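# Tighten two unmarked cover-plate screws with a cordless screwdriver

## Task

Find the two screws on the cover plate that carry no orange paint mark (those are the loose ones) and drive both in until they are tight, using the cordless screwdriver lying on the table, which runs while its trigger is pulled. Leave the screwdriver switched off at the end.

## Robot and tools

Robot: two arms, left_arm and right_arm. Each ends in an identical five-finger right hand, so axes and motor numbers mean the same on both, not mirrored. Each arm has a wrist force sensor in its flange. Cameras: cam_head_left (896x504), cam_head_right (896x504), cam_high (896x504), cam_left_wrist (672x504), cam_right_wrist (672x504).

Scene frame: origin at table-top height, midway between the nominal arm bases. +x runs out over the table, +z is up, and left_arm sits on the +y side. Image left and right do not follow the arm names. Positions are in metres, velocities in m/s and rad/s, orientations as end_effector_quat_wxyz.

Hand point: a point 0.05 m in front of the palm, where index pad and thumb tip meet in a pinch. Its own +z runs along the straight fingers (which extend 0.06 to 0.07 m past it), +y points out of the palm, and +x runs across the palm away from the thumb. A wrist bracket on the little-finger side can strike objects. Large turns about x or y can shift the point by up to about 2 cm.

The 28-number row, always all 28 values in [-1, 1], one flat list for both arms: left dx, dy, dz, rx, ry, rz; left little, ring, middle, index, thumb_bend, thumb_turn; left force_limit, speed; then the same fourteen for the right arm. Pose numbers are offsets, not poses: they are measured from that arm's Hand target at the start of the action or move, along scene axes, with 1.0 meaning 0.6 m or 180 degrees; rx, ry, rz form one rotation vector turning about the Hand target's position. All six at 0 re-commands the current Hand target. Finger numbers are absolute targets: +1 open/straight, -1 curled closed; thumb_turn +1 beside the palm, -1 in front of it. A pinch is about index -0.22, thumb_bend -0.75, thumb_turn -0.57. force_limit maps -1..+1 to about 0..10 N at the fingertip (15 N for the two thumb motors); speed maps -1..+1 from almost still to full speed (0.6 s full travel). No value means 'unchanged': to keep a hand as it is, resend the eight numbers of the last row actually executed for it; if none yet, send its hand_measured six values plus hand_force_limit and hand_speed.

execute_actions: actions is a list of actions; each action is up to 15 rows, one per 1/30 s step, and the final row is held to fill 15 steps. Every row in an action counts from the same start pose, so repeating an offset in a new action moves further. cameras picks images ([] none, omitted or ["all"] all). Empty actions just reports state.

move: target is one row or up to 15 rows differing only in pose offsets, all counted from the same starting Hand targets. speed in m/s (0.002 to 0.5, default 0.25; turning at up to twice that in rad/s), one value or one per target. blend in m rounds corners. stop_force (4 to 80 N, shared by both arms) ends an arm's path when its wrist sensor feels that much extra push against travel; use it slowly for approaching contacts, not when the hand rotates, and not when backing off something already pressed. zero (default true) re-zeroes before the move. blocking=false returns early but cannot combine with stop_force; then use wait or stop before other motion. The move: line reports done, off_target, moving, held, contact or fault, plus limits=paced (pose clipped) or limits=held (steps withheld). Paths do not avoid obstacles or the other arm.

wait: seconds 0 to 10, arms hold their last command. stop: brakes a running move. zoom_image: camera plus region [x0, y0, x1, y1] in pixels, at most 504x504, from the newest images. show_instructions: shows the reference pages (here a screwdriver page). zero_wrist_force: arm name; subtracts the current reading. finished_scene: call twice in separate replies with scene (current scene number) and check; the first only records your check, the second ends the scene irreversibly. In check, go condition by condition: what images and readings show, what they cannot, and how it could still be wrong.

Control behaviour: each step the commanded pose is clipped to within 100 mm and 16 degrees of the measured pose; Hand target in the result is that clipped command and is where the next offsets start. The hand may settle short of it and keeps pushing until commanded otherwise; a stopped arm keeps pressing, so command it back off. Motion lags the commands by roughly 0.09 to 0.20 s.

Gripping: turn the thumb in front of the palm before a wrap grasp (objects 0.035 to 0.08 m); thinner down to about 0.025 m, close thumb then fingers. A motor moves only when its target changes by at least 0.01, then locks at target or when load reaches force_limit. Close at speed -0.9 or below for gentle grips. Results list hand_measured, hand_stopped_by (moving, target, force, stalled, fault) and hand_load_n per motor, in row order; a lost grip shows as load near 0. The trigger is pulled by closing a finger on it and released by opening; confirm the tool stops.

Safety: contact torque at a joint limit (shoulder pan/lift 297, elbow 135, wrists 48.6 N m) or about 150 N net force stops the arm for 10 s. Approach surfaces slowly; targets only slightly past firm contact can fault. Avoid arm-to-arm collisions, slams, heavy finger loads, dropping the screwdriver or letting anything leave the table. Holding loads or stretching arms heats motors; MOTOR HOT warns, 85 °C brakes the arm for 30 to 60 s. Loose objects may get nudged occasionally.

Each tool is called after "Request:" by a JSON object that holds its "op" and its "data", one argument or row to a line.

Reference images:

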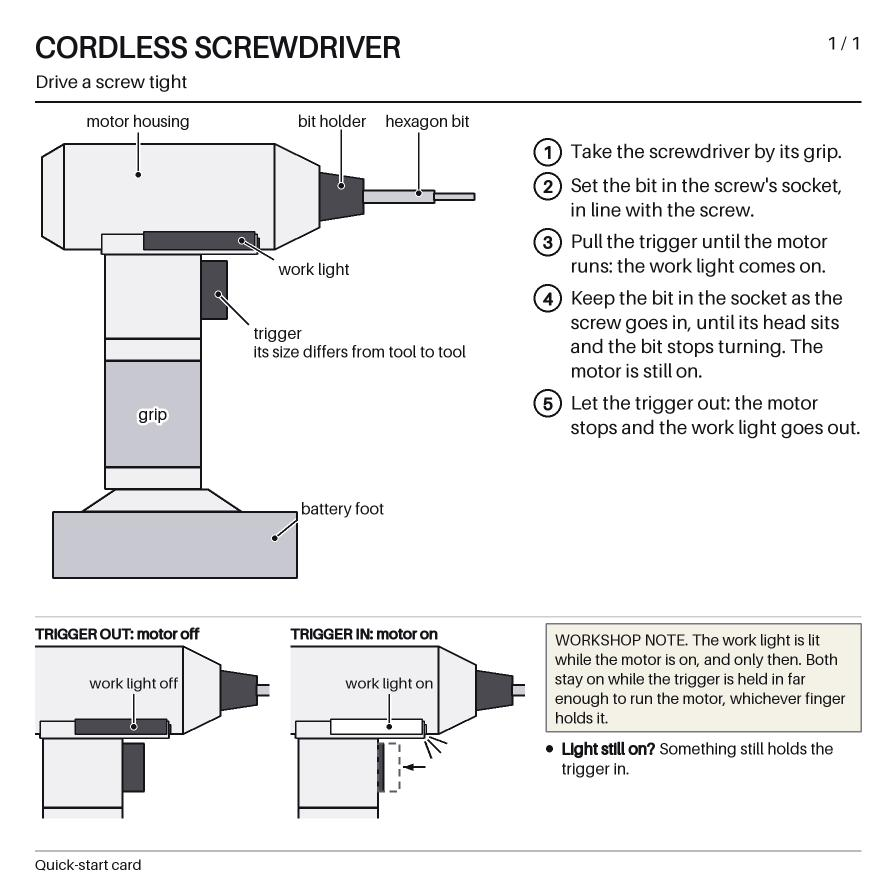

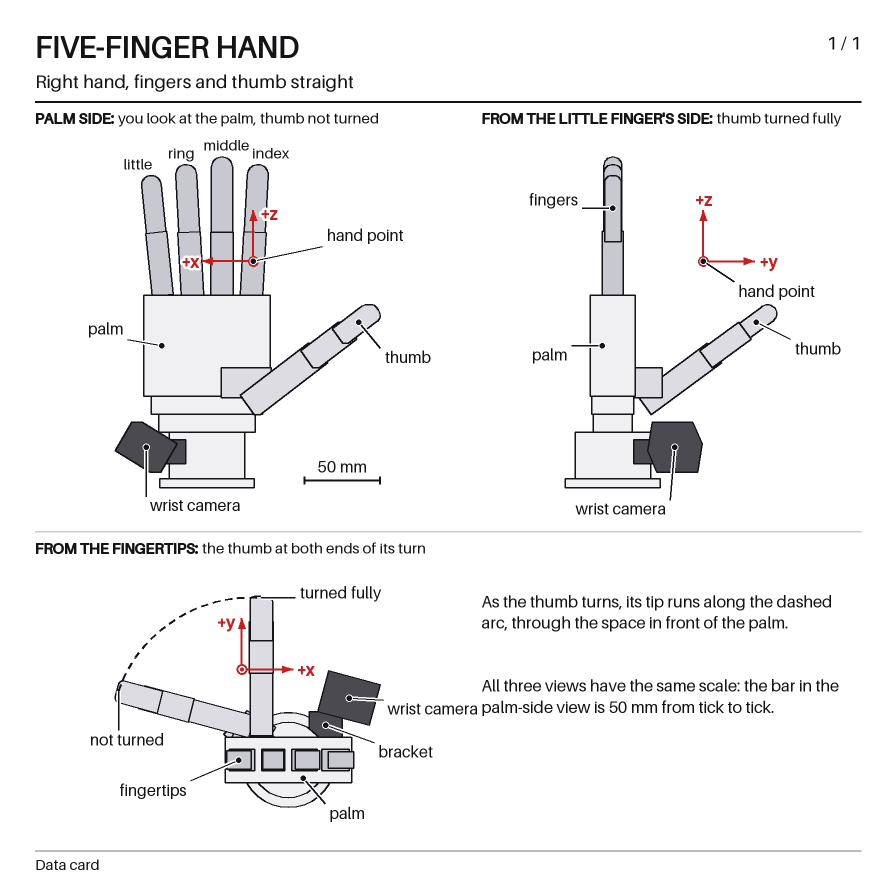

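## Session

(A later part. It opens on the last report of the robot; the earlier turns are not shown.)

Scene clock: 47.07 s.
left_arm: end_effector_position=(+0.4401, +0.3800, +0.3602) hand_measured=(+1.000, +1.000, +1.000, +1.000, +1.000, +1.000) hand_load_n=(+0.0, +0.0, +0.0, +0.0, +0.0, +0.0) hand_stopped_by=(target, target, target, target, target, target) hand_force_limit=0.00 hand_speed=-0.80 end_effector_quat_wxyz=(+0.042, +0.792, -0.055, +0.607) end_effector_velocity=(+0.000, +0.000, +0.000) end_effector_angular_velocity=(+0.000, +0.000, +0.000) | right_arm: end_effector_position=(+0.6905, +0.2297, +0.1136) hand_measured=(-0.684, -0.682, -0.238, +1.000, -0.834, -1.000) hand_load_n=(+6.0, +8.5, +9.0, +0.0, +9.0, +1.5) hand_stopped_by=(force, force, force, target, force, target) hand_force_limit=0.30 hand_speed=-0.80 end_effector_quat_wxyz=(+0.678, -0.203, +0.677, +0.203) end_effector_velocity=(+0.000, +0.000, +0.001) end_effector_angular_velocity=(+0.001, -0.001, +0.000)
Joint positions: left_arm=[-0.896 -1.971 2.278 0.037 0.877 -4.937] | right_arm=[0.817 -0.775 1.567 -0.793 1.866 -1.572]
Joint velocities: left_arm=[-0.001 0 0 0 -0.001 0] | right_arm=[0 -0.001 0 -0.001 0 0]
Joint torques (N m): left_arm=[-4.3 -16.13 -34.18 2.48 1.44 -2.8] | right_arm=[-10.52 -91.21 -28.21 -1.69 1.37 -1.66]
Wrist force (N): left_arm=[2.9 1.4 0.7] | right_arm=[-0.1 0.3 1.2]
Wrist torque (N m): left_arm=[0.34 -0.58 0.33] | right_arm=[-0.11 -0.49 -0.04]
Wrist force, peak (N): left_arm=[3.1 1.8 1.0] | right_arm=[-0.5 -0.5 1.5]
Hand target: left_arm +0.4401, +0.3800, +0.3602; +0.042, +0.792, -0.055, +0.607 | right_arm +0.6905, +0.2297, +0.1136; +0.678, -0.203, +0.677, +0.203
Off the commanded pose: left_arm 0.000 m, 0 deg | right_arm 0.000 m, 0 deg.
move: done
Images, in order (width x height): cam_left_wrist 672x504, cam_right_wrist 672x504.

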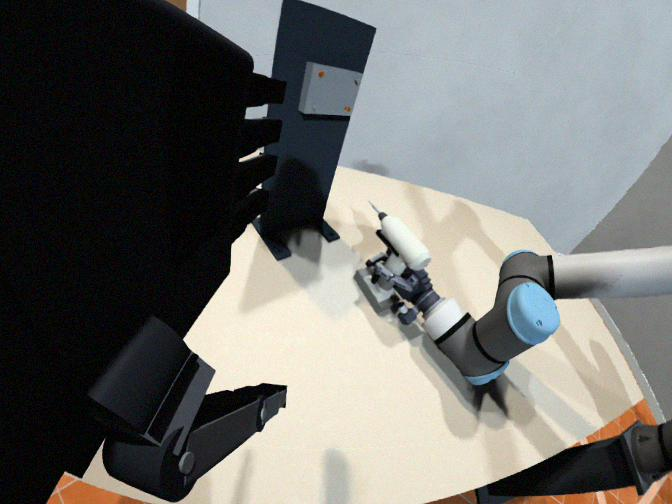

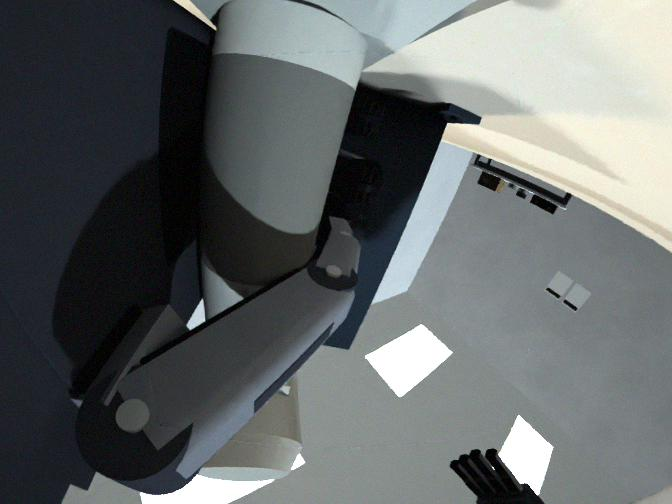

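Request:
{"op": "move", "data": {
  "target": [0,0,0,0,0,0, 1,1,1,1,1,1,0,-0.8, 0,0,0,0,0,0, -1,-1,-0.95,-0.4,-1,-1,0.0,-0.7],
  "cameras": ["cam_left_wrist","cam_right_wrist"]
}}

Request:
{"op": "zoom_image", "data": {
  "camera": "cam_left_wrist",
  "region": [350, 190, 450, 310]
}}

Scene clock: 50.13 s.
left_arm: end_effector_position=(+0.4401, +0.3800, +0.3602) hand_measured=(+1.000, +1.000, +1.000, +1.000, +1.000, +1.000) hand_load_n=(+0.0, +0.0, +0.0, +0.0, +0.0, +0.0) hand_stopped_by=(target, target, target, target, target, target) hand_force_limit=0.00 hand_speed=-0.80 end_effector_quat_wxyz=(+0.042, +0.792, -0.055, +0.607) end_effector_velocity=(+0.000, +0.001, +0.000) end_effector_angular_velocity=(+0.000, -0.001, +0.001) | right_arm: end_effector_position=(+0.6905, +0.2297, +0.1136) hand_measured=(-0.684, -0.682, -0.238, -0.280, -0.834, -1.000) hand_load_n=(+5.5, +8.0, +8.0, +7.0, +9.5, +0.5) hand_stopped_by=(force, force, force, force, force, target) hand_force_limit=0.00 hand_speed=-0.70 end_effector_quat_wxyz=(+0.678, -0.203, +0.677, +0.203) end_effector_velocity=(+0.000, +0.000, +0.000) end_effector_angular_velocity=(+0.000, -0.001, +0.000)
Joint positions: left_arm=[-0.896 -1.971 2.278 0.037 0.877 -4.937] | right_arm=[0.817 -0.775 1.567 -0.793 1.866 -1.572]
Joint velocities: left_arm=[0.001 0 0 0 0 0] | right_arm=[0 0 0 -0.001 0 0]
Joint torques (N m): left_arm=[-3.52 -16.08 -36.2 2.76 1.55 -3.07] | right_arm=[-8.3 -93.24 -28.33 0.25 1.23 -1.15]
Wrist force (N): left_arm=[2.9 1.9 0.7] | right_arm=[1.5 0.4 1.3]
Wrist torque (N m): left_arm=[0.41 -0.58 0.36] | right_arm=[-0.21 -0.46 0.09]
Wrist force, peak (N): left_arm=[3.1 2.0 0.9] | right_arm=[1.5 0.6 1.2]
Hand target: left_arm +0.4401, +0.3800, +0.3602; +0.042, +0.792, -0.055, +0.607 | right_arm +0.6905, +0.2297, +0.1136; +0.678, -0.203, +0.677, +0.203
Off the commanded pose: left_arm 0.000 m, 0 deg | right_arm 0.000 m, 0 deg.
move: done
Images, in order (width x height): cam_left_wrist 672x504, cam_right_wrist 672x504.

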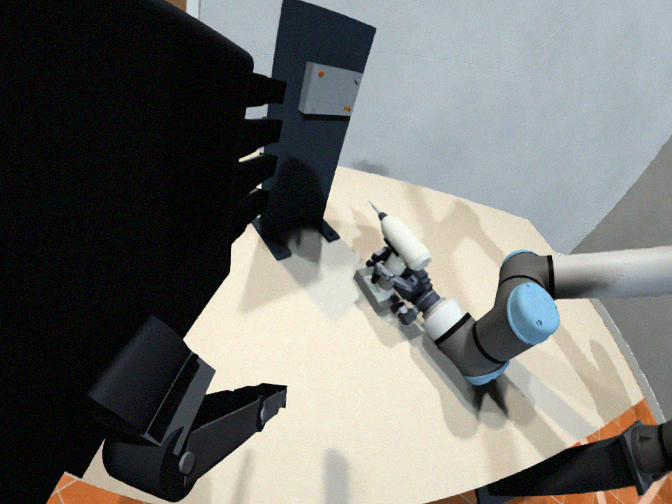

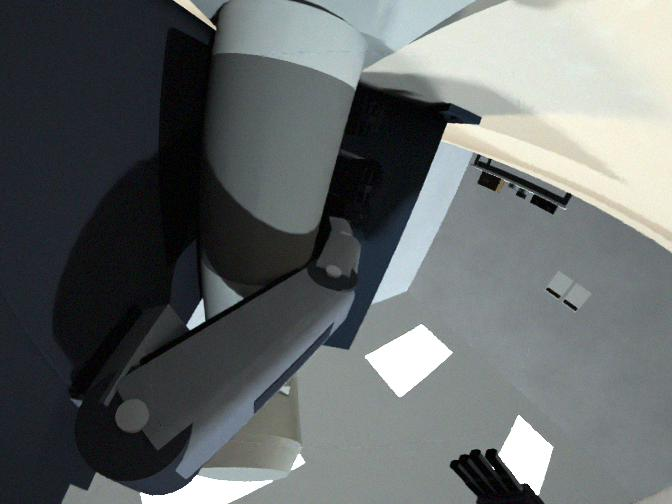

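Scaled by 4.200 from the camera's 672x504 image, which has a finer 960x720 frame.

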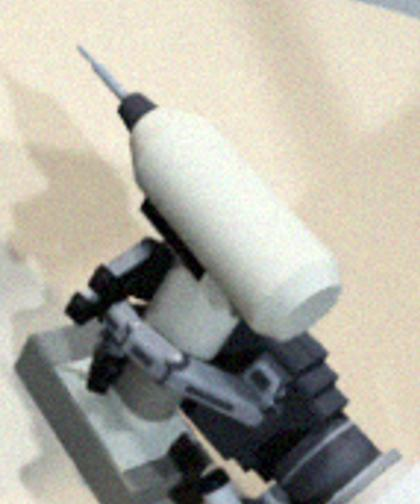

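Request:
{"op": "move", "data": {
  "target": [0,0,0,0,0,0, 1,1,1,1,1,1,0,-0.8, 0,0,0,0,0,0, -1,-1,-0.1,1,-0.1,-1,-0.5,0.0],
  "cameras": []
}}

Request:
{"op": "move", "data": {
  "target": [0,0,0,0,0,0, 1,1,1,1,1,1,0,-0.8, 0,0,0,0,0,0, -1,-1,-1,1,-0.1,-1,-0.5,-0.6],
  "cameras": ["cam_left_wrist","cam_right_wrist"]
}}

Request:
{"op": "zoom_image", "data": {
  "camera": "cam_left_wrist",
  "region": [350, 190, 450, 310]
}}

Scene clock: 51.73 s.
left_arm: end_effector_position=(+0.4401, +0.3800, +0.3602) hand_measured=(+1.000, +1.000, +1.000, +1.000, +1.000, +1.000) hand_load_n=(+0.0, +0.0, +0.0, +0.0, -0.5, +0.0) hand_stopped_by=(target, target, target, target, target, target) hand_force_limit=0.00 hand_speed=-0.80 end_effector_quat_wxyz=(+0.042, +0.792, -0.055, +0.607) end_effector_velocity=(+0.000, +0.000, +0.000) end_effector_angular_velocity=(+0.000, +0.000, +0.000) | right_arm: end_effector_position=(+0.6905, +0.2297, +0.1136) hand_measured=(-0.686, -0.682, -0.100, +1.000, -0.100, -1.000) hand_load_n=(+0.0, +1.0, +0.0, +0.0, +0.0, -0.5) hand_stopped_by=(force, force, target, target, target, target) hand_force_limit=-0.50 hand_speed=0.00 end_effector_quat_wxyz=(+0.678, -0.203, +0.677, +0.203) end_effector_velocity=(+0.000, +0.000, +0.001) end_effector_angular_velocity=(+0.001, -0.001, +0.000)
Joint positions: left_arm=[-0.896 -1.971 2.278 0.037 0.877 -4.937] | right_arm=[0.817 -0.775 1.567 -0.793 1.866 -1.572]
Joint velocities: left_arm=[0.001 -0.001 0 0 0.001 0.001] | right_arm=[0 -0.001 0 -0.001 0 0]
Joint torques (N m): left_arm=[-8.79 -16.73 -37.12 2.79 1.64 -2.75] | right_arm=[-9.41 -94.69 -28.67 -1.1 1.18 -0.86]
Wrist force (N): left_arm=[2.4 1.7 0.9] | right_arm=[0.7 0.3 1.0]
Wrist torque (N m): left_arm=[0.37 -0.51 0.32] | right_arm=[-0.18 0.01 -0.09]
Wrist force, peak (N): left_arm=[3.3 1.5 0.8] | right_arm=[3.3 0.9 0.9]
Hand target: left_arm +0.4401, +0.3800, +0.3602; +0.042, +0.792, -0.055, +0.607 | right_arm +0.6905, +0.2297, +0.1136; +0.678, -0.203, +0.677, +0.203
Off the commanded pose: left_arm 0.000 m, 0 deg | right_arm 0.000 m, 0 deg.
move: done
No camera images: "cameras" was empty.

Scene clock: 52.43 s.
left_arm: end_effector_position=(+0.4401, +0.3800, +0.3602) hand_measured=(+1.000, +1.000, +1.000, +1.000, +1.000, +1.000) hand_load_n=(+0.0, +0.0, +0.0, +0.0, +0.0, +0.0) hand_stopped_by=(target, target, target, target, target, target) hand_force_limit=0.00 hand_speed=-0.80 end_effector_quat_wxyz=(+0.042, +0.792, -0.055, +0.607) end_effector_velocity=(+0.000, +0.000, +0.000) end_effector_angular_velocity=(-0.001, +0.000, -0.001) | right_arm: end_effector_position=(+0.6905, +0.2297, +0.1136) hand_measured=(-0.686, -0.682, -0.362, +1.000, -0.098, -1.000) hand_load_n=(+0.0, +1.0, +5.5, +0.0, +2.5, +0.0) hand_stopped_by=(force, force, force, target, target, target) hand_force_limit=-0.50 hand_speed=-0.60 end_effector_quat_wxyz=(+0.678, -0.203, +0.677, +0.203) end_effector_velocity=(+0.000, +0.000, -0.003) end_effector_angular_velocity=(-0.002, +0.002, +0.000)
Joint positions: left_arm=[-0.896 -1.971 2.278 0.037 0.877 -4.937] | right_arm=[0.817 -0.775 1.567 -0.793 1.866 -1.572]
Joint velocities: left_arm=[-0.001 0 0 0 0 -0.001] | right_arm=[0 0.002 0 0 0 0]
Joint torques (N m): left_arm=[-6.94 -13.96 -36.4 2.47 1.14 -3.06] | right_arm=[-8.91 -94.61 -29.13 -1.58 1.21 -0.76]
Wrist force (N): left_arm=[2.7 1.9 0.9] | right_arm=[0.4 0.3 0.6]
Wrist torque (N m): left_arm=[0.38 -0.56 0.34] | right_arm=[-0.16 0.05 -0.10]
Wrist force, peak (N): left_arm=[3.1 1.8 0.6] | right_arm=[0.8 0.3 1.1]
Hand target: left_arm +0.4401, +0.3800, +0.3602; +0.042, +0.792, -0.055, +0.607 | right_arm +0.6905, +0.2297, +0.1136; +0.678, -0.203, +0.677, +0.203
Off the commanded pose: left_arm 0.000 m, 0 deg | right_arm 0.000 m, 0 deg.
move: done
Images, in order (width x height): cam_left_wrist 672x504, cam_right_wrist 672x504.

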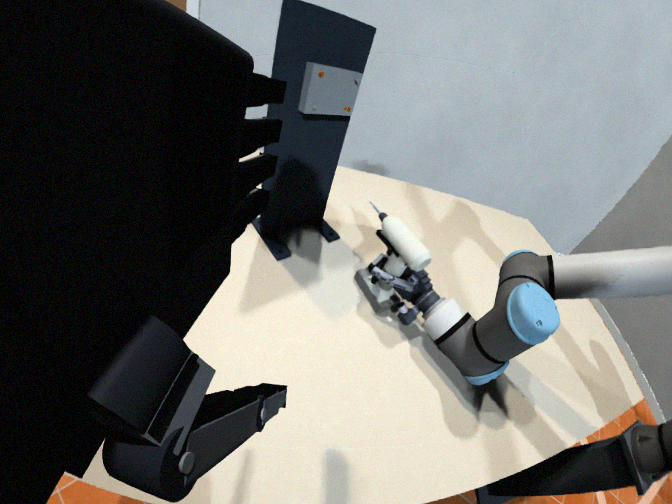

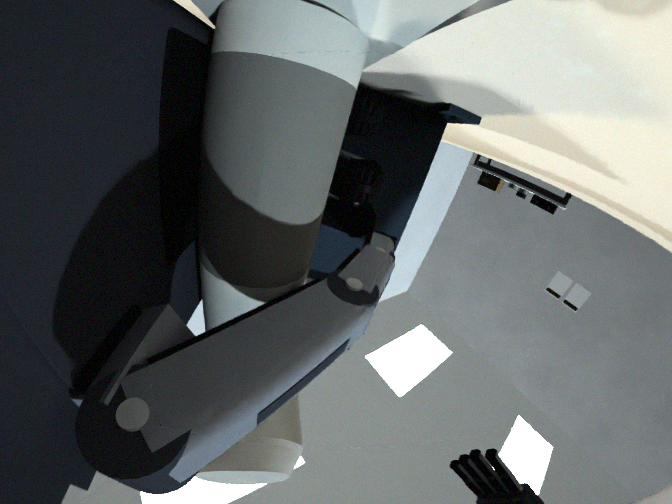

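Scaled by 4.200 from the camera's 672x504 image, which has a finer 960x720 frame.

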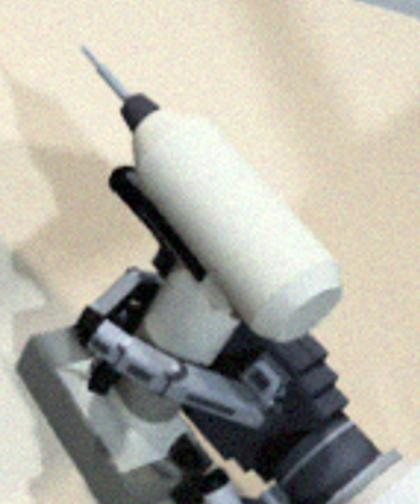

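Request:
{"op": "move", "data": {
  "target": [0,0,0,0,0,0, 1,1,1,1,1,1,0,-0.8, 0,0,0,0,0,0, -1,-1,-0.1,1,1,-1,-0.5,0.0],
  "cameras": []
}}

Request:
{"op": "move", "data": {
  "target": [0,0,0,0,0,0, 1,1,1,1,1,1,0,-0.8, 0,0,0,0,0,0, -1,-1,-1,1,1,-1,-0.5,-0.6],
  "cameras": ["cam_left_wrist","cam_right_wrist"]
}}

Request:
{"op": "zoom_image", "data": {
  "camera": "cam_left_wrist",
  "region": [350, 190, 450, 310]
}}

Scene clock: 53.93 s.
left_arm: end_effector_position=(+0.4401, +0.3800, +0.3602) hand_measured=(+1.000, +1.000, +1.000, +1.000, +1.000, +1.000) hand_load_n=(+0.0, +0.0, +0.0, +0.0, +0.0, +0.0) hand_stopped_by=(target, target, target, target, target, target) hand_force_limit=0.00 hand_speed=-0.80 end_effector_quat_wxyz=(+0.042, +0.792, -0.055, +0.607) end_effector_velocity=(+0.000, +0.000, +0.000) end_effector_angular_velocity=(-0.001, +0.000, +0.000) | right_arm: end_effector_position=(+0.6905, +0.2297, +0.1136) hand_measured=(-0.686, -0.682, -0.100, +1.000, +1.000, -1.000) hand_load_n=(+0.0, +1.0, +0.0, +0.5, +0.0, +0.0) hand_stopped_by=(force, force, target, target, target, target) hand_force_limit=-0.50 hand_speed=0.00 end_effector_quat_wxyz=(+0.678, -0.203, +0.677, +0.203) end_effector_velocity=(+0.000, +0.000, -0.001) end_effector_angular_velocity=(+0.000, +0.000, +0.000)
Joint positions: left_arm=[-0.896 -1.971 2.278 0.037 0.877 -4.937] | right_arm=[0.817 -0.775 1.567 -0.793 1.866 -1.572]
Joint velocities: left_arm=[0 -0.001 0 0 0.001 0] | right_arm=[0 0.001 0 -0.001 0 0]
Joint torques (N m): left_arm=[-7.15 -15.61 -36.82 2.62 1.65 -3.5] | right_arm=[-8.57 -95.44 -29.17 -3.14 1.1 -0.48]
Wrist force (N): left_arm=[2.9 1.7 0.6] | right_arm=[0.6 0.1 0.9]
Wrist torque (N m): left_arm=[0.39 -0.58 0.35] | right_arm=[-0.21 0.01 -0.10]
Wrist force, peak (N): left_arm=[3.1 1.6 0.9] | right_arm=[1.2 0.0 0.9]
Hand target: left_arm +0.4401, +0.3800, +0.3602; +0.042, +0.792, -0.055, +0.607 | right_arm +0.6905, +0.2297, +0.1136; +0.678, -0.203, +0.677, +0.203
Off the commanded pose: left_arm 0.000 m, 0 deg | right_arm 0.000 m, 0 deg.
move: done
No camera images: "cameras" was empty.

Scene clock: 55.13 s.
left_arm: end_effector_position=(+0.4401, +0.3800, +0.3602) hand_measured=(+1.000, +1.000, +1.000, +1.000, +1.000, +1.000) hand_load_n=(+0.0, +0.0, +0.0, +0.0, +0.0, +0.0) hand_stopped_by=(target, target, target, target, target, target) hand_force_limit=0.00 hand_speed=-0.80 end_effector_quat_wxyz=(+0.042, +0.792, -0.055, +0.607) end_effector_velocity=(+0.000, +0.001, +0.000) end_effector_angular_velocity=(+0.000, +0.000, +0.001) | right_arm: end_effector_position=(+0.6905, +0.2297, +0.1136) hand_measured=(-0.686, -0.682, -0.720, +1.000, +1.000, -1.000) hand_load_n=(+0.0, +0.0, +0.5, +0.0, -0.5, +0.0) hand_stopped_by=(force, force, force, target, target, target) hand_force_limit=-0.50 hand_speed=-0.60 end_effector_quat_wxyz=(+0.678, -0.203, +0.677, +0.203) end_effector_velocity=(+0.000, +0.000, +0.000) end_effector_angular_velocity=(+0.000, +0.000, +0.000)
Joint positions: left_arm=[-0.896 -1.971 2.278 0.037 0.877 -4.937] | right_arm=[0.817 -0.775 1.567 -0.793 1.866 -1.572]
Joint velocities: left_arm=[0.001 0 0 0 0 0] | right_arm=[0 0 0 0 0 0]
Joint torques (N m): left_arm=[-8.23 -16.7 -38.19 2.49 1.01 -3.09] | right_arm=[-8.66 -95.86 -28.76 -4.09 1.12 -0.32]
Wrist force (N): left_arm=[2.7 1.4 1.1] | right_arm=[0.5 0.2 -0.3]
Wrist torque (N m): left_arm=[0.31 -0.56 0.33] | right_arm=[-0.14 0.07 -0.12]
Wrist force, peak (N): left_arm=[3.1 1.8 0.8] | right_arm=[0.3 0.4 2.0]
Hand target: left_arm +0.4401, +0.3800, +0.3602; +0.042, +0.792, -0.055, +0.607 | right_arm +0.6905, +0.2297, +0.1136; +0.678, -0.203, +0.677, +0.203
Off the commanded pose: left_arm 0.000 m, 0 deg | right_arm 0.000 m, 0 deg.
move: done
Images, in order (width x height): cam_left_wrist 672x504, cam_right_wrist 672x504.

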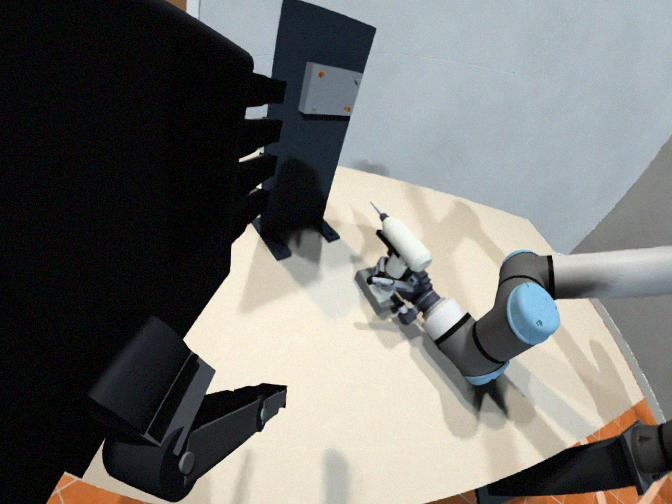

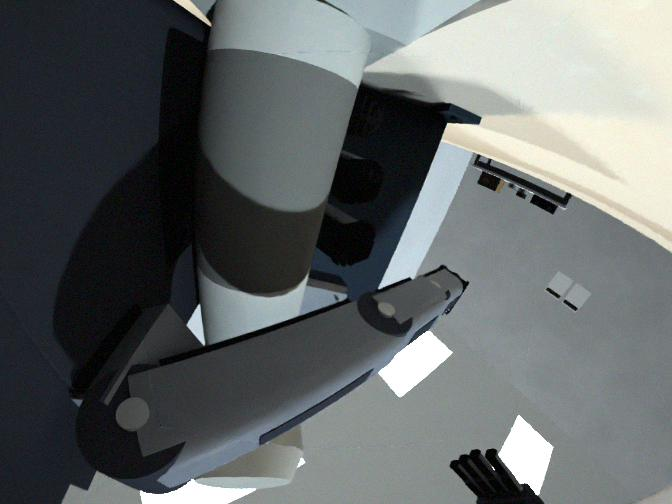

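Scaled by 4.200 from the camera's 672x504 image, which has a finer 960x720 frame.

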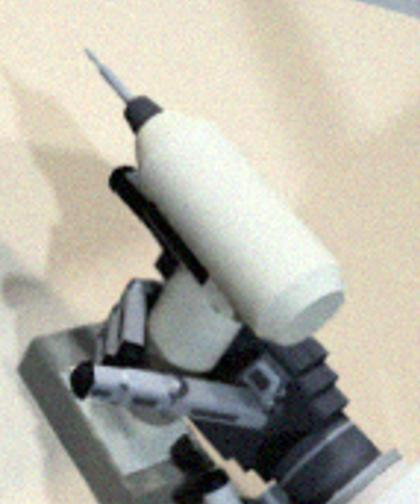

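Request:
{"op": "move", "data": {
  "target": [0,0,0,0,0,0, 1,1,1,1,1,1,0,-0.8, 0,0,0,0,0,0, -1,-1,-1,1,-1,-1,-0.4,-0.6],
  "cameras": ["cam_left_wrist","cam_right_wrist"]
}}

Request:
{"op": "zoom_image", "data": {
  "camera": "cam_left_wrist",
  "region": [350, 190, 450, 310]
}}

Scene clock: 57.63 s.
left_arm: end_effector_position=(+0.4401, +0.3800, +0.3602) hand_measured=(+1.000, +1.000, +1.000, +1.000, +1.000, +1.000) hand_load_n=(+0.0, +0.0, +0.0, +0.0, +0.0, +0.0) hand_stopped_by=(target, target, target, target, target, target) hand_force_limit=0.00 hand_speed=-0.80 end_effector_quat_wxyz=(+0.042, +0.792, -0.055, +0.607) end_effector_velocity=(+0.000, +0.000, +0.000) end_effector_angular_velocity=(+0.001, +0.000, -0.002) | right_arm: end_effector_position=(+0.6905, +0.2297, +0.1136) hand_measured=(-0.686, -0.682, -0.720, +1.000, +0.124, -1.000) hand_load_n=(+0.0, +0.0, +0.0, +0.0, +5.0, +1.0) hand_stopped_by=(force, force, force, target, force, target) hand_force_limit=-0.40 hand_speed=-0.60 end_effector_quat_wxyz=(+0.678, -0.203, +0.677, +0.203) end_effector_velocity=(+0.000, +0.000, +0.001) end_effector_angular_velocity=(+0.001, -0.001, +0.000)
Joint positions: left_arm=[-0.896 -1.971 2.278 0.037 0.877 -4.937] | right_arm=[0.817 -0.775 1.567 -0.793 1.866 -1.572]
Joint velocities: left_arm=[0 0 0 0 0.001 0.001] | right_arm=[0 0 0 -0.001 0 0]
Joint torques (N m): left_arm=[-10.28 -16.09 -38.07 2.51 1.38 -2.94] | right_arm=[-6.97 -96.8 -29.77 -4.25 1.11 0.11]
Wrist force (N): left_arm=[2.8 1.7 0.9] | right_arm=[0.4 0.5 -0.2]
Wrist torque (N m): left_arm=[0.36 -0.57 0.35] | right_arm=[-0.09 0.08 -0.12]
Wrist force, peak (N): left_arm=[3.0 1.9 0.9] | right_arm=[0.8 0.4 -0.4]
Hand target: left_arm +0.4401, +0.3800, +0.3602; +0.042, +0.792, -0.055, +0.607 | right_arm +0.6905, +0.2297, +0.1136; +0.678, -0.203, +0.677, +0.203
Off the commanded pose: left_arm 0.000 m, 0 deg | right_arm 0.000 m, 0 deg.
move: done
Images, in order (width x height): cam_left_wrist 672x504, cam_right_wrist 672x504.

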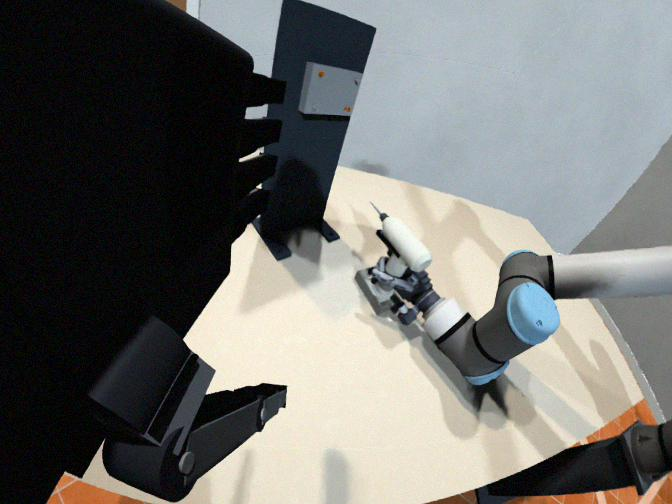

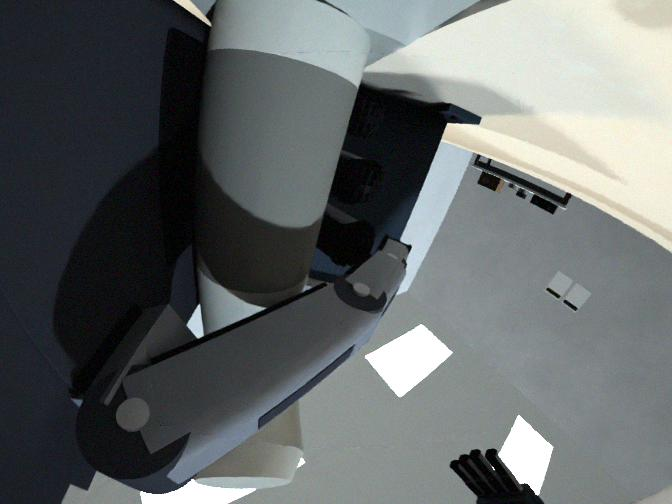

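Scaled by 4.200 from the camera's 672x504 image, which has a finer 960x720 frame.

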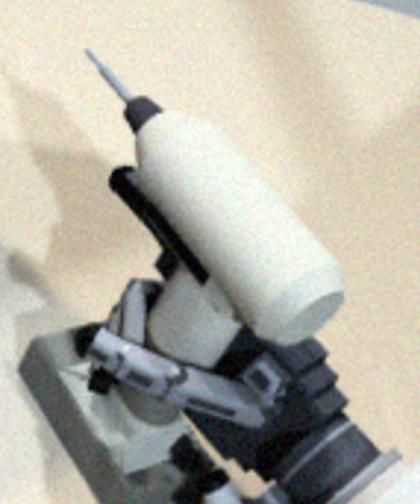

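Request:
{"op": "move", "data": {
  "target": [0,0,0,0,0,0, 1,1,1,1,1,1,0,-0.8, 0,0,0,0,0,0, -0.98,-0.98,-0.98,1,-1,-1,0.2,-0.8],
  "cameras": ["cam_left_wrist","cam_right_wrist"]
}}

Request:
{"op": "zoom_image", "data": {
  "camera": "cam_left_wrist",
  "region": [350, 190, 450, 310]
}}

Scene clock: 58.60 s.
left_arm: end_effector_position=(+0.4401, +0.3800, +0.3602) hand_measured=(+1.000, +1.000, +1.000, +1.000, +1.000, +1.000) hand_load_n=(+0.0, +0.0, +0.0, +0.0, +0.0, +0.0) hand_stopped_by=(target, target, target, target, target, target) hand_force_limit=0.00 hand_speed=-0.80 end_effector_quat_wxyz=(+0.042, +0.792, -0.055, +0.607) end_effector_velocity=(+0.000, +0.000, +0.000) end_effector_angular_velocity=(-0.001, +0.000, +0.000) | right_arm: end_effector_position=(+0.6905, +0.2297, +0.1136) hand_measured=(-0.870, -0.858, -0.738, +1.000, +0.126, -1.000) hand_load_n=(+9.5, +6.5, +8.0, +0.5, +5.5, +0.5) hand_stopped_by=(force, force, force, target, force, target) hand_force_limit=0.20 hand_speed=-0.80 end_effector_quat_wxyz=(+0.678, -0.203, +0.677, +0.203) end_effector_velocity=(+0.000, +0.000, +0.000) end_effector_angular_velocity=(+0.001, -0.001, +0.000)
Joint positions: left_arm=[-0.896 -1.971 2.278 0.037 0.877 -4.937] | right_arm=[0.817 -0.775 1.567 -0.793 1.866 -1.572]
Joint velocities: left_arm=[0 0.001 0 0 0 -0.001] | right_arm=[0 0 0 -0.001 0 0]
Joint torques (N m): left_arm=[-11.68 -15.44 -39.42 2.13 1.4 -2.23] | right_arm=[-5.73 -98.91 -30.03 -4.14 1.17 0.16]
Wrist force (N): left_arm=[2.6 1.6 0.5] | right_arm=[0.9 0.3 0.5]
Wrist torque (N m): left_arm=[0.38 -0.52 0.33] | right_arm=[-0.17 -0.32 0.07]
Wrist force, peak (N): left_arm=[3.1 1.8 0.6] | right_arm=[0.8 0.5 1.6]
Hand target: left_arm +0.4401, +0.3800, +0.3602; +0.042, +0.792, -0.055, +0.607 | right_arm +0.6905, +0.2297, +0.1136; +0.678, -0.203, +0.677, +0.203
Off the commanded pose: left_arm 0.000 m, 0 deg | right_arm 0.000 m, 0 deg.
move: done
Images, in order (width x height): cam_left_wrist 672x504, cam_right_wrist 672x504.

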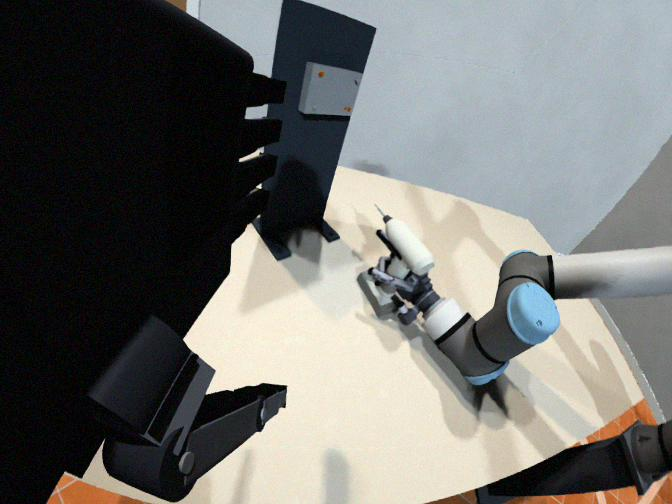

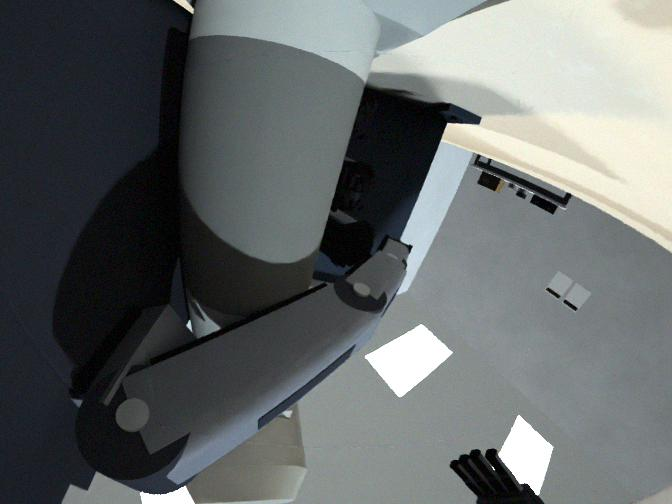

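Scaled by 4.200 from the camera's 672x504 image, which has a finer 960x720 frame.

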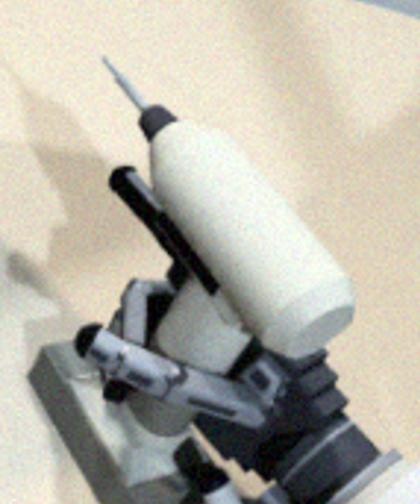

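Request:
{"op": "move", "data": {
  "target": [0,0,0,0,0,0, 1,1,1,1,1,1,0,-0.8, 0,0,0,0,0,0, -0.98,-0.98,-0.98,-0.9,-1,-1,-0.2,-0.8],
  "cameras": ["cam_left_wrist","cam_right_wrist"]
}}

Request:
{"op": "zoom_image", "data": {
  "camera": "cam_left_wrist",
  "region": [350, 190, 450, 310]
}}

Scene clock: 64.27 s.
left_arm: end_effector_position=(+0.4401, +0.3800, +0.3602) hand_measured=(+1.000, +1.000, +1.000, +1.000, +1.000, +1.000) hand_load_n=(+0.0, +0.0, +0.0, +0.0, +0.0, +0.0) hand_stopped_by=(target, target, target, target, target, target) hand_force_limit=0.00 hand_speed=-0.80 end_effector_quat_wxyz=(+0.042, +0.792, -0.055, +0.607) end_effector_velocity=(+0.000, +0.000, +0.000) end_effector_angular_velocity=(+0.000, +0.001, +0.000) | right_arm: end_effector_position=(+0.6905, +0.2297, +0.1136) hand_measured=(-0.870, -0.858, -0.738, -0.798, +0.126, -1.000) hand_load_n=(+9.0, +5.5, +7.0, +1.5, +6.5, +1.0) hand_stopped_by=(force, force, force, moving, force, target) hand_force_limit=-0.20 hand_speed=-0.80 end_effector_quat_wxyz=(+0.678, -0.203, +0.677, +0.203) end_effector_velocity=(+0.000, +0.000, -0.002) end_effector_angular_velocity=(+0.000, +0.000, +0.000)
Joint positions: left_arm=[-0.896 -1.971 2.278 0.037 0.877 -4.937] | right_arm=[0.817 -0.775 1.567 -0.793 1.866 -1.572]
Joint velocities: left_arm=[0 0 0 0.001 0 -0.001] | right_arm=[0 0.002 0 -0.001 0 0]
Joint torques (N m): left_arm=[-12.76 -13.94 -40.38 1.51 1.22 -2.75] | right_arm=[-3.95 -101.73 -30.13 -2.18 1.12 0.12]
Wrist force (N): left_arm=[2.8 2.2 0.5] | right_arm=[1.8 1.2 -0.2]
Wrist torque (N m): left_arm=[0.46 -0.56 0.36] | right_arm=[-0.11 -0.17 0.14]
Wrist force, peak (N): left_arm=[3.3 1.7 0.6] | right_arm=[2.3 1.2 0.3]
Hand target: left_arm +0.4401, +0.3800, +0.3602; +0.042, +0.792, -0.055, +0.607 | right_arm +0.6905, +0.2297, +0.1136; +0.678, -0.203, +0.677, +0.203
Off the commanded pose: left_arm 0.000 m, 0 deg | right_arm 0.000 m, 0 deg.
move: moving (right_arm; no rest 5 s after the path's end)
Images, in order (width x height): cam_left_wrist 672x504, cam_right_wrist 672x504.

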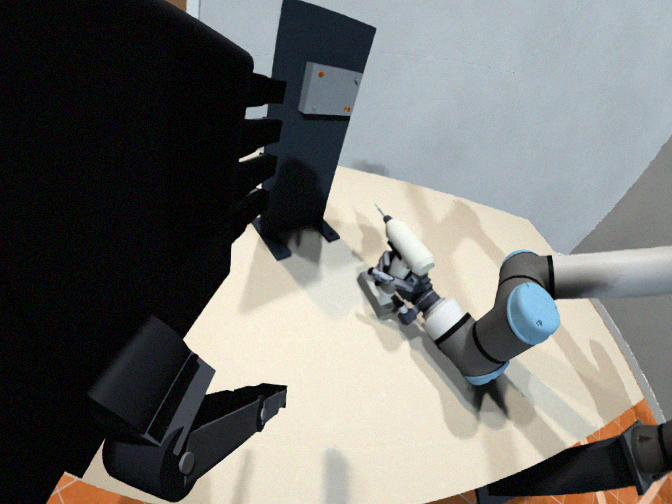

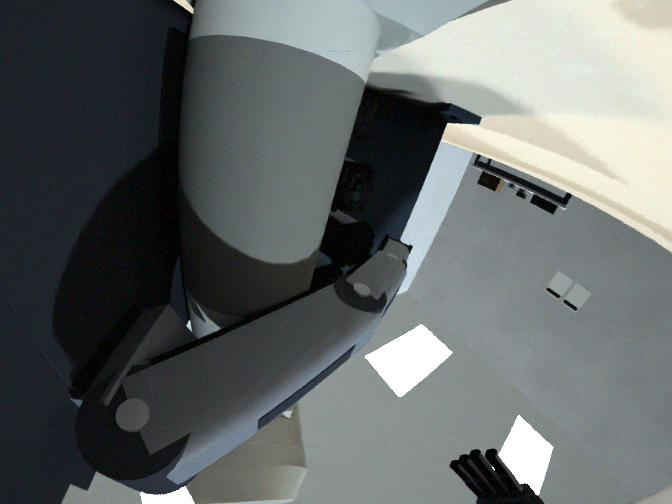

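Scaled by 4.200 from the camera's 672x504 image, which has a finer 960x720 frame.

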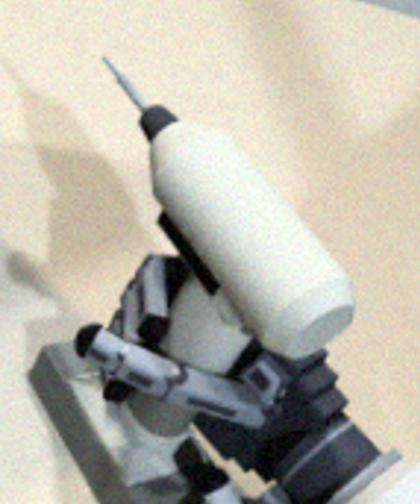

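Request:
{"op": "wait", "data": {
  "seconds": 0.8,
  "cameras": ["cam_left_wrist"]
}}

Request:
{"op": "zoom_image", "data": {
  "camera": "cam_left_wrist",
  "region": [350, 190, 450, 310]
}}

Scene clock: 65.17 s.
left_arm: end_effector_position=(+0.4401, +0.3800, +0.3602) hand_measured=(+1.000, +1.000, +1.000, +1.000, +1.000, +1.000) hand_load_n=(+0.0, +0.0, -0.5, +0.0, +0.0, +0.0) hand_stopped_by=(target, target, target, target, target, target) hand_force_limit=0.00 hand_speed=-0.80 end_effector_quat_wxyz=(+0.042, +0.792, -0.055, +0.607) end_effector_velocity=(+0.000, +0.000, +0.000) end_effector_angular_velocity=(+0.000, +0.000, -0.001) | right_arm: end_effector_position=(+0.6905, +0.2297, +0.1136) hand_measured=(-0.870, -0.858, -0.738, -0.854, +0.126, -1.000) hand_load_n=(+8.5, +5.0, +6.0, +5.0, +6.5, +1.0) hand_stopped_by=(force, force, force, force, force, target) hand_force_limit=-0.20 hand_speed=-0.80 end_effector_quat_wxyz=(+0.678, -0.203, +0.677, +0.203) end_effector_velocity=(+0.000, +0.000, -0.003) end_effector_angular_velocity=(-0.003, +0.002, +0.000)
Joint positions: left_arm=[-0.896 -1.971 2.278 0.037 0.877 -4.937] | right_arm=[0.817 -0.775 1.567 -0.793 1.866 -1.572]
Joint velocities: left_arm=[-0.001 0 0 0 0 0] | right_arm=[0 0.002 0 0.001 0 0]
Joint torques (N m): left_arm=[-9.97 -13.96 -39.85 1.4 1.71 -2.63] | right_arm=[-4.57 -102.53 -30.62 -1.97 1.06 0.06]
Wrist force (N): left_arm=[2.8 1.7 0.6] | right_arm=[1.5 0.8 0.2]
Wrist torque (N m): left_arm=[0.37 -0.56 0.35] | right_arm=[-0.12 -0.09 0.00]
Wrist force, peak (N): left_arm=[3.0 1.9 0.9] | right_arm=[2.0 1.0 -0.2]
Hand target: left_arm +0.4401, +0.3800, +0.3602; +0.042, +0.792, -0.055, +0.607 | right_arm +0.6905, +0.2297, +0.1136; +0.678, -0.203, +0.677, +0.203
Off the commanded pose: left_arm 0.000 m, 0 deg | right_arm 0.000 m, 0 deg.
wait: 0.80 s; at rest by 0.20 s
Images, in order (width x height): cam_left_wrist 672x504.

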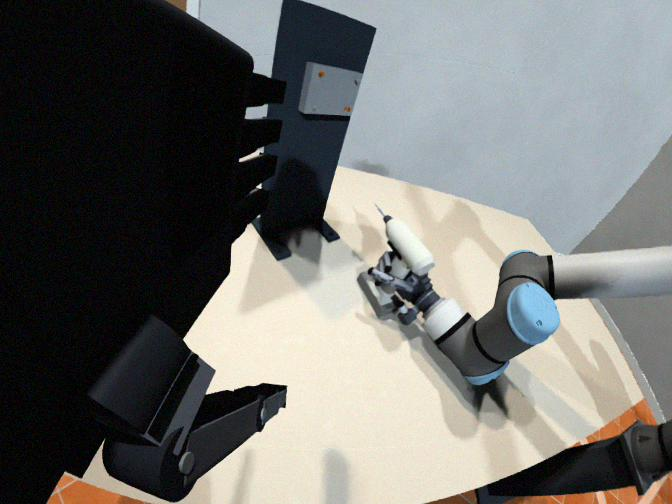

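Scaled by 4.200 from the camera's 672x504 image, which has a finer 960x720 frame.

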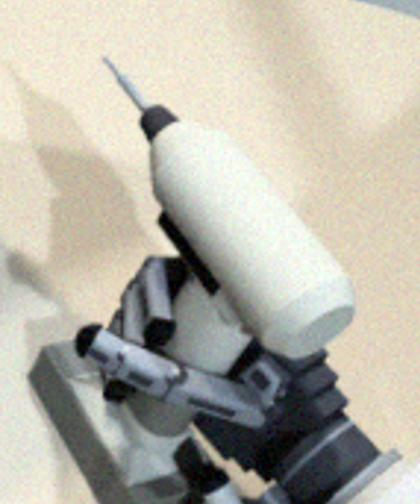

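Request:
{"op": "move", "data": {
  "target": [0,0,0,0,0,0, 1,1,1,1,1,1,0,-0.8, 0,0,0,0,0,0, -0.98,-0.98,-0.98,-1,-1,-1,0.5,-0.8],
  "cameras": ["cam_left_wrist","cam_right_wrist"]
}}

Request:
{"op": "zoom_image", "data": {
  "camera": "cam_left_wrist",
  "region": [350, 190, 450, 310]
}}

Scene clock: 65.97 s.
left_arm: end_effector_position=(+0.4401, +0.3800, +0.3602) hand_measured=(+1.000, +1.000, +1.000, +1.000, +1.000, +1.000) hand_load_n=(+0.0, +0.0, +0.0, +0.0, +0.0, +0.0) hand_stopped_by=(target, target, target, target, target, target) hand_force_limit=0.00 hand_speed=-0.80 end_effector_quat_wxyz=(+0.042, +0.792, -0.055, +0.607) end_effector_velocity=(+0.000, +0.000, +0.000) end_effector_angular_velocity=(+0.000, +0.000, +0.000) | right_arm: end_effector_position=(+0.6905, +0.2297, +0.1136) hand_measured=(-0.870, -0.858, -0.738, -0.860, +0.126, -1.000) hand_load_n=(+8.0, +5.0, +5.5, +8.5, +6.5, +0.5) hand_stopped_by=(force, force, force, force, force, target) hand_force_limit=0.50 hand_speed=-0.80 end_effector_quat_wxyz=(+0.678, -0.203, +0.677, +0.203) end_effector_velocity=(+0.001, +0.000, +0.003) end_effector_angular_velocity=(+0.003, -0.002, +0.000)
Joint positions: left_arm=[-0.896 -1.971 2.278 0.037 0.877 -4.937] | right_arm=[0.817 -0.775 1.567 -0.793 1.866 -1.572]
Joint velocities: left_arm=[0 0.001 0 0 0 0] | right_arm=[0 -0.002 0 -0.001 0 0]
Joint torques (N m): left_arm=[-10.54 -14.39 -40.19 1.34 1.21 -2.43] | right_arm=[-4.06 -103.24 -30.75 -1.77 1.19 0.08]
Wrist force (N): left_arm=[2.4 1.4 0.9] | right_arm=[0.9 -0.4 0.2]
Wrist torque (N m): left_arm=[0.32 -0.52 0.31] | right_arm=[-0.24 0.04 -0.14]
Wrist force, peak (N): left_arm=[3.3 1.8 0.5] | right_arm=[1.3 0.6 1.0]
Hand target: left_arm +0.4401, +0.3800, +0.3602; +0.042, +0.792, -0.055, +0.607 | right_arm +0.6905, +0.2297, +0.1136; +0.678, -0.203, +0.677, +0.203
Off the commanded pose: left_arm 0.000 m, 0 deg | right_arm 0.000 m, 0 deg.
move: done
Images, in order (width x height): cam_left_wrist 672x504, cam_right_wrist 672x504.

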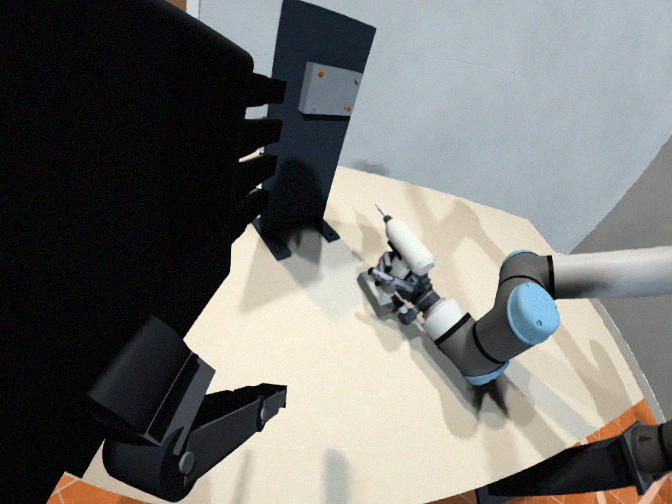

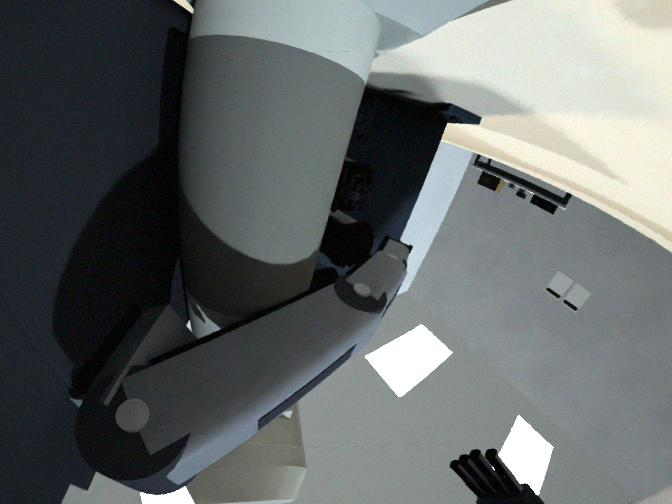

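Scaled by 4.200 from the camera's 672x504 image, which has a finer 960x720 frame.

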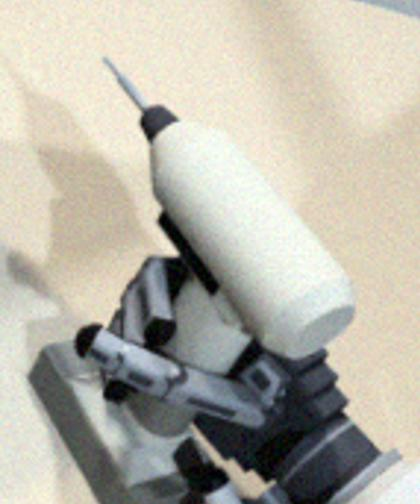

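Request:
{"op": "move", "data": {
  "target": [0.3,0.083,-0.183,0.015,-0.122,-0.414, 1,1,1,1,1,1,0,-0.8, 0,0,0,0,0,0, -0.98,-0.98,-0.98,-1,-1,-1,0.5,-0.8],
  "cameras": ["cam_left_wrist","cam_head_left"],
  "speed": 0.2
}}

Scene clock: 71.30 s.
left_arm: end_effector_position=(+0.6206, +0.4300, +0.2491) hand_measured=(+1.000, +1.000, +1.000, +1.000, +1.000, +1.000) hand_load_n=(+0.0, +0.0, +0.0, +0.0, +0.0, +0.0) hand_stopped_by=(target, target, target, target, target, target) hand_force_limit=0.00 hand_speed=-0.80 end_effector_quat_wxyz=(-0.370, -0.477, +0.540, -0.586) end_effector_velocity=(+0.000, +0.000, +0.000) end_effector_angular_velocity=(-0.001, -0.001, -0.002) | right_arm: end_effector_position=(+0.6905, +0.2297, +0.1136) hand_measured=(-0.870, -0.858, -0.738, -0.860, +0.126, -1.000) hand_load_n=(+8.0, +5.0, +5.5, +8.5, +7.0, +1.0) hand_stopped_by=(force, force, force, force, force, target) hand_force_limit=0.50 hand_speed=-0.80 end_effector_quat_wxyz=(+0.678, -0.203, +0.677, +0.203) end_effector_velocity=(+0.000, +0.000, +0.000) end_effector_angular_velocity=(-0.001, +0.000, +0.000)
Joint positions: left_arm=[-0.085 -1.124 1.697 -0.393 2.928 -4.253] | right_arm=[0.817 -0.775 1.567 -0.793 1.866 -1.572]
Joint velocities: left_arm=[0 0 0 -0.005 0.002 -0.004] | right_arm=[0 -0.001 0 0.002 0 0]
Joint torques (N m): left_arm=[-13.38 -70.89 -23.67 -2.25 1.39 -3.63] | right_arm=[-2.17 -102.82 -31.57 -0.32 1.04 0.21]
Wrist force (N): left_arm=[2.4 0.4 0.8] | right_arm=[0.5 0.0 0.2]
Wrist torque (N m): left_arm=[0.07 -0.55 0.31] | right_arm=[-0.19 0.09 -0.16]
Wrist force, peak (N): left_arm=[3.5 2.1 -0.2] | right_arm=[1.4 0.0 -0.1]
Hand target: left_arm +0.6205, +0.4300, +0.2491; -0.371, -0.477, +0.540, -0.586 | right_arm +0.6905, +0.2297, +0.1136; +0.678, -0.203, +0.677, +0.203
Off the commanded pose: left_arm 0.001 m, 0 deg | right_arm 0.000 m, 0 deg.
move: done
Images, in order (width x height): cam_head_left 896x504, cam_left_wrist 672x504.

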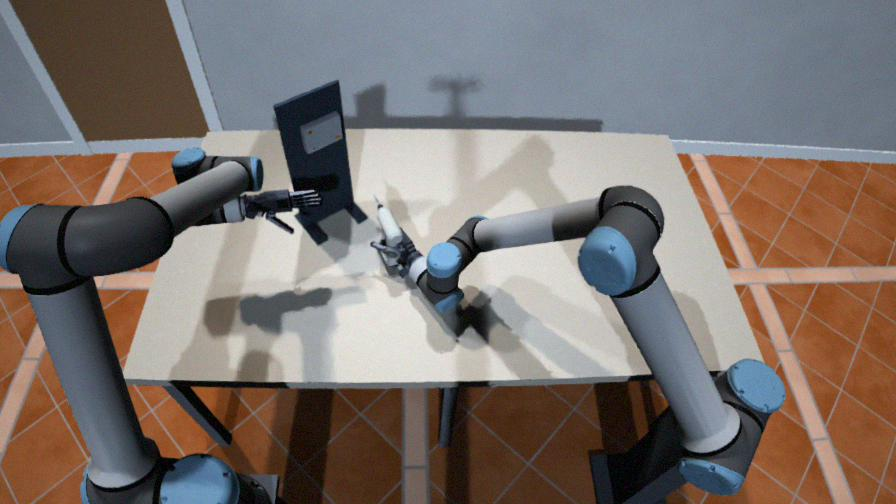

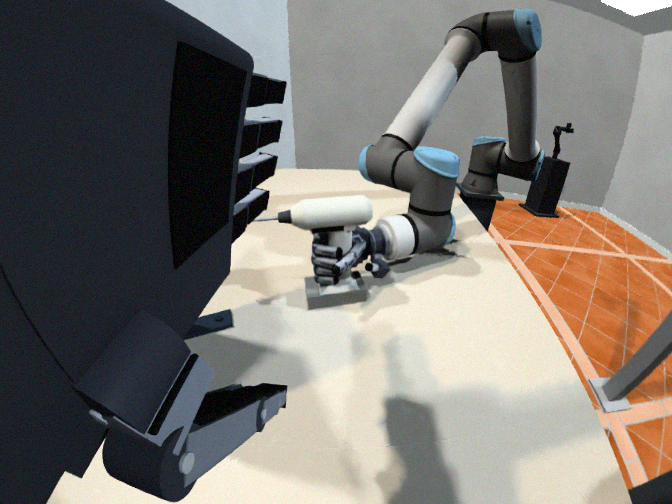

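Request:
{"op": "zoom_image", "data": {
  "camera": "cam_left_wrist",
  "region": [240, 170, 420, 320]
}}

Scaled by 2.800 from the camera's 672x504 image, which has a finer 960x720 frame.

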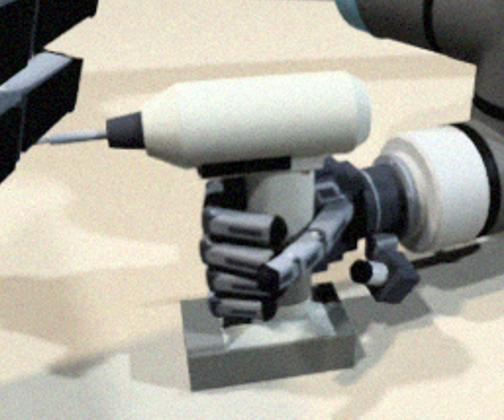

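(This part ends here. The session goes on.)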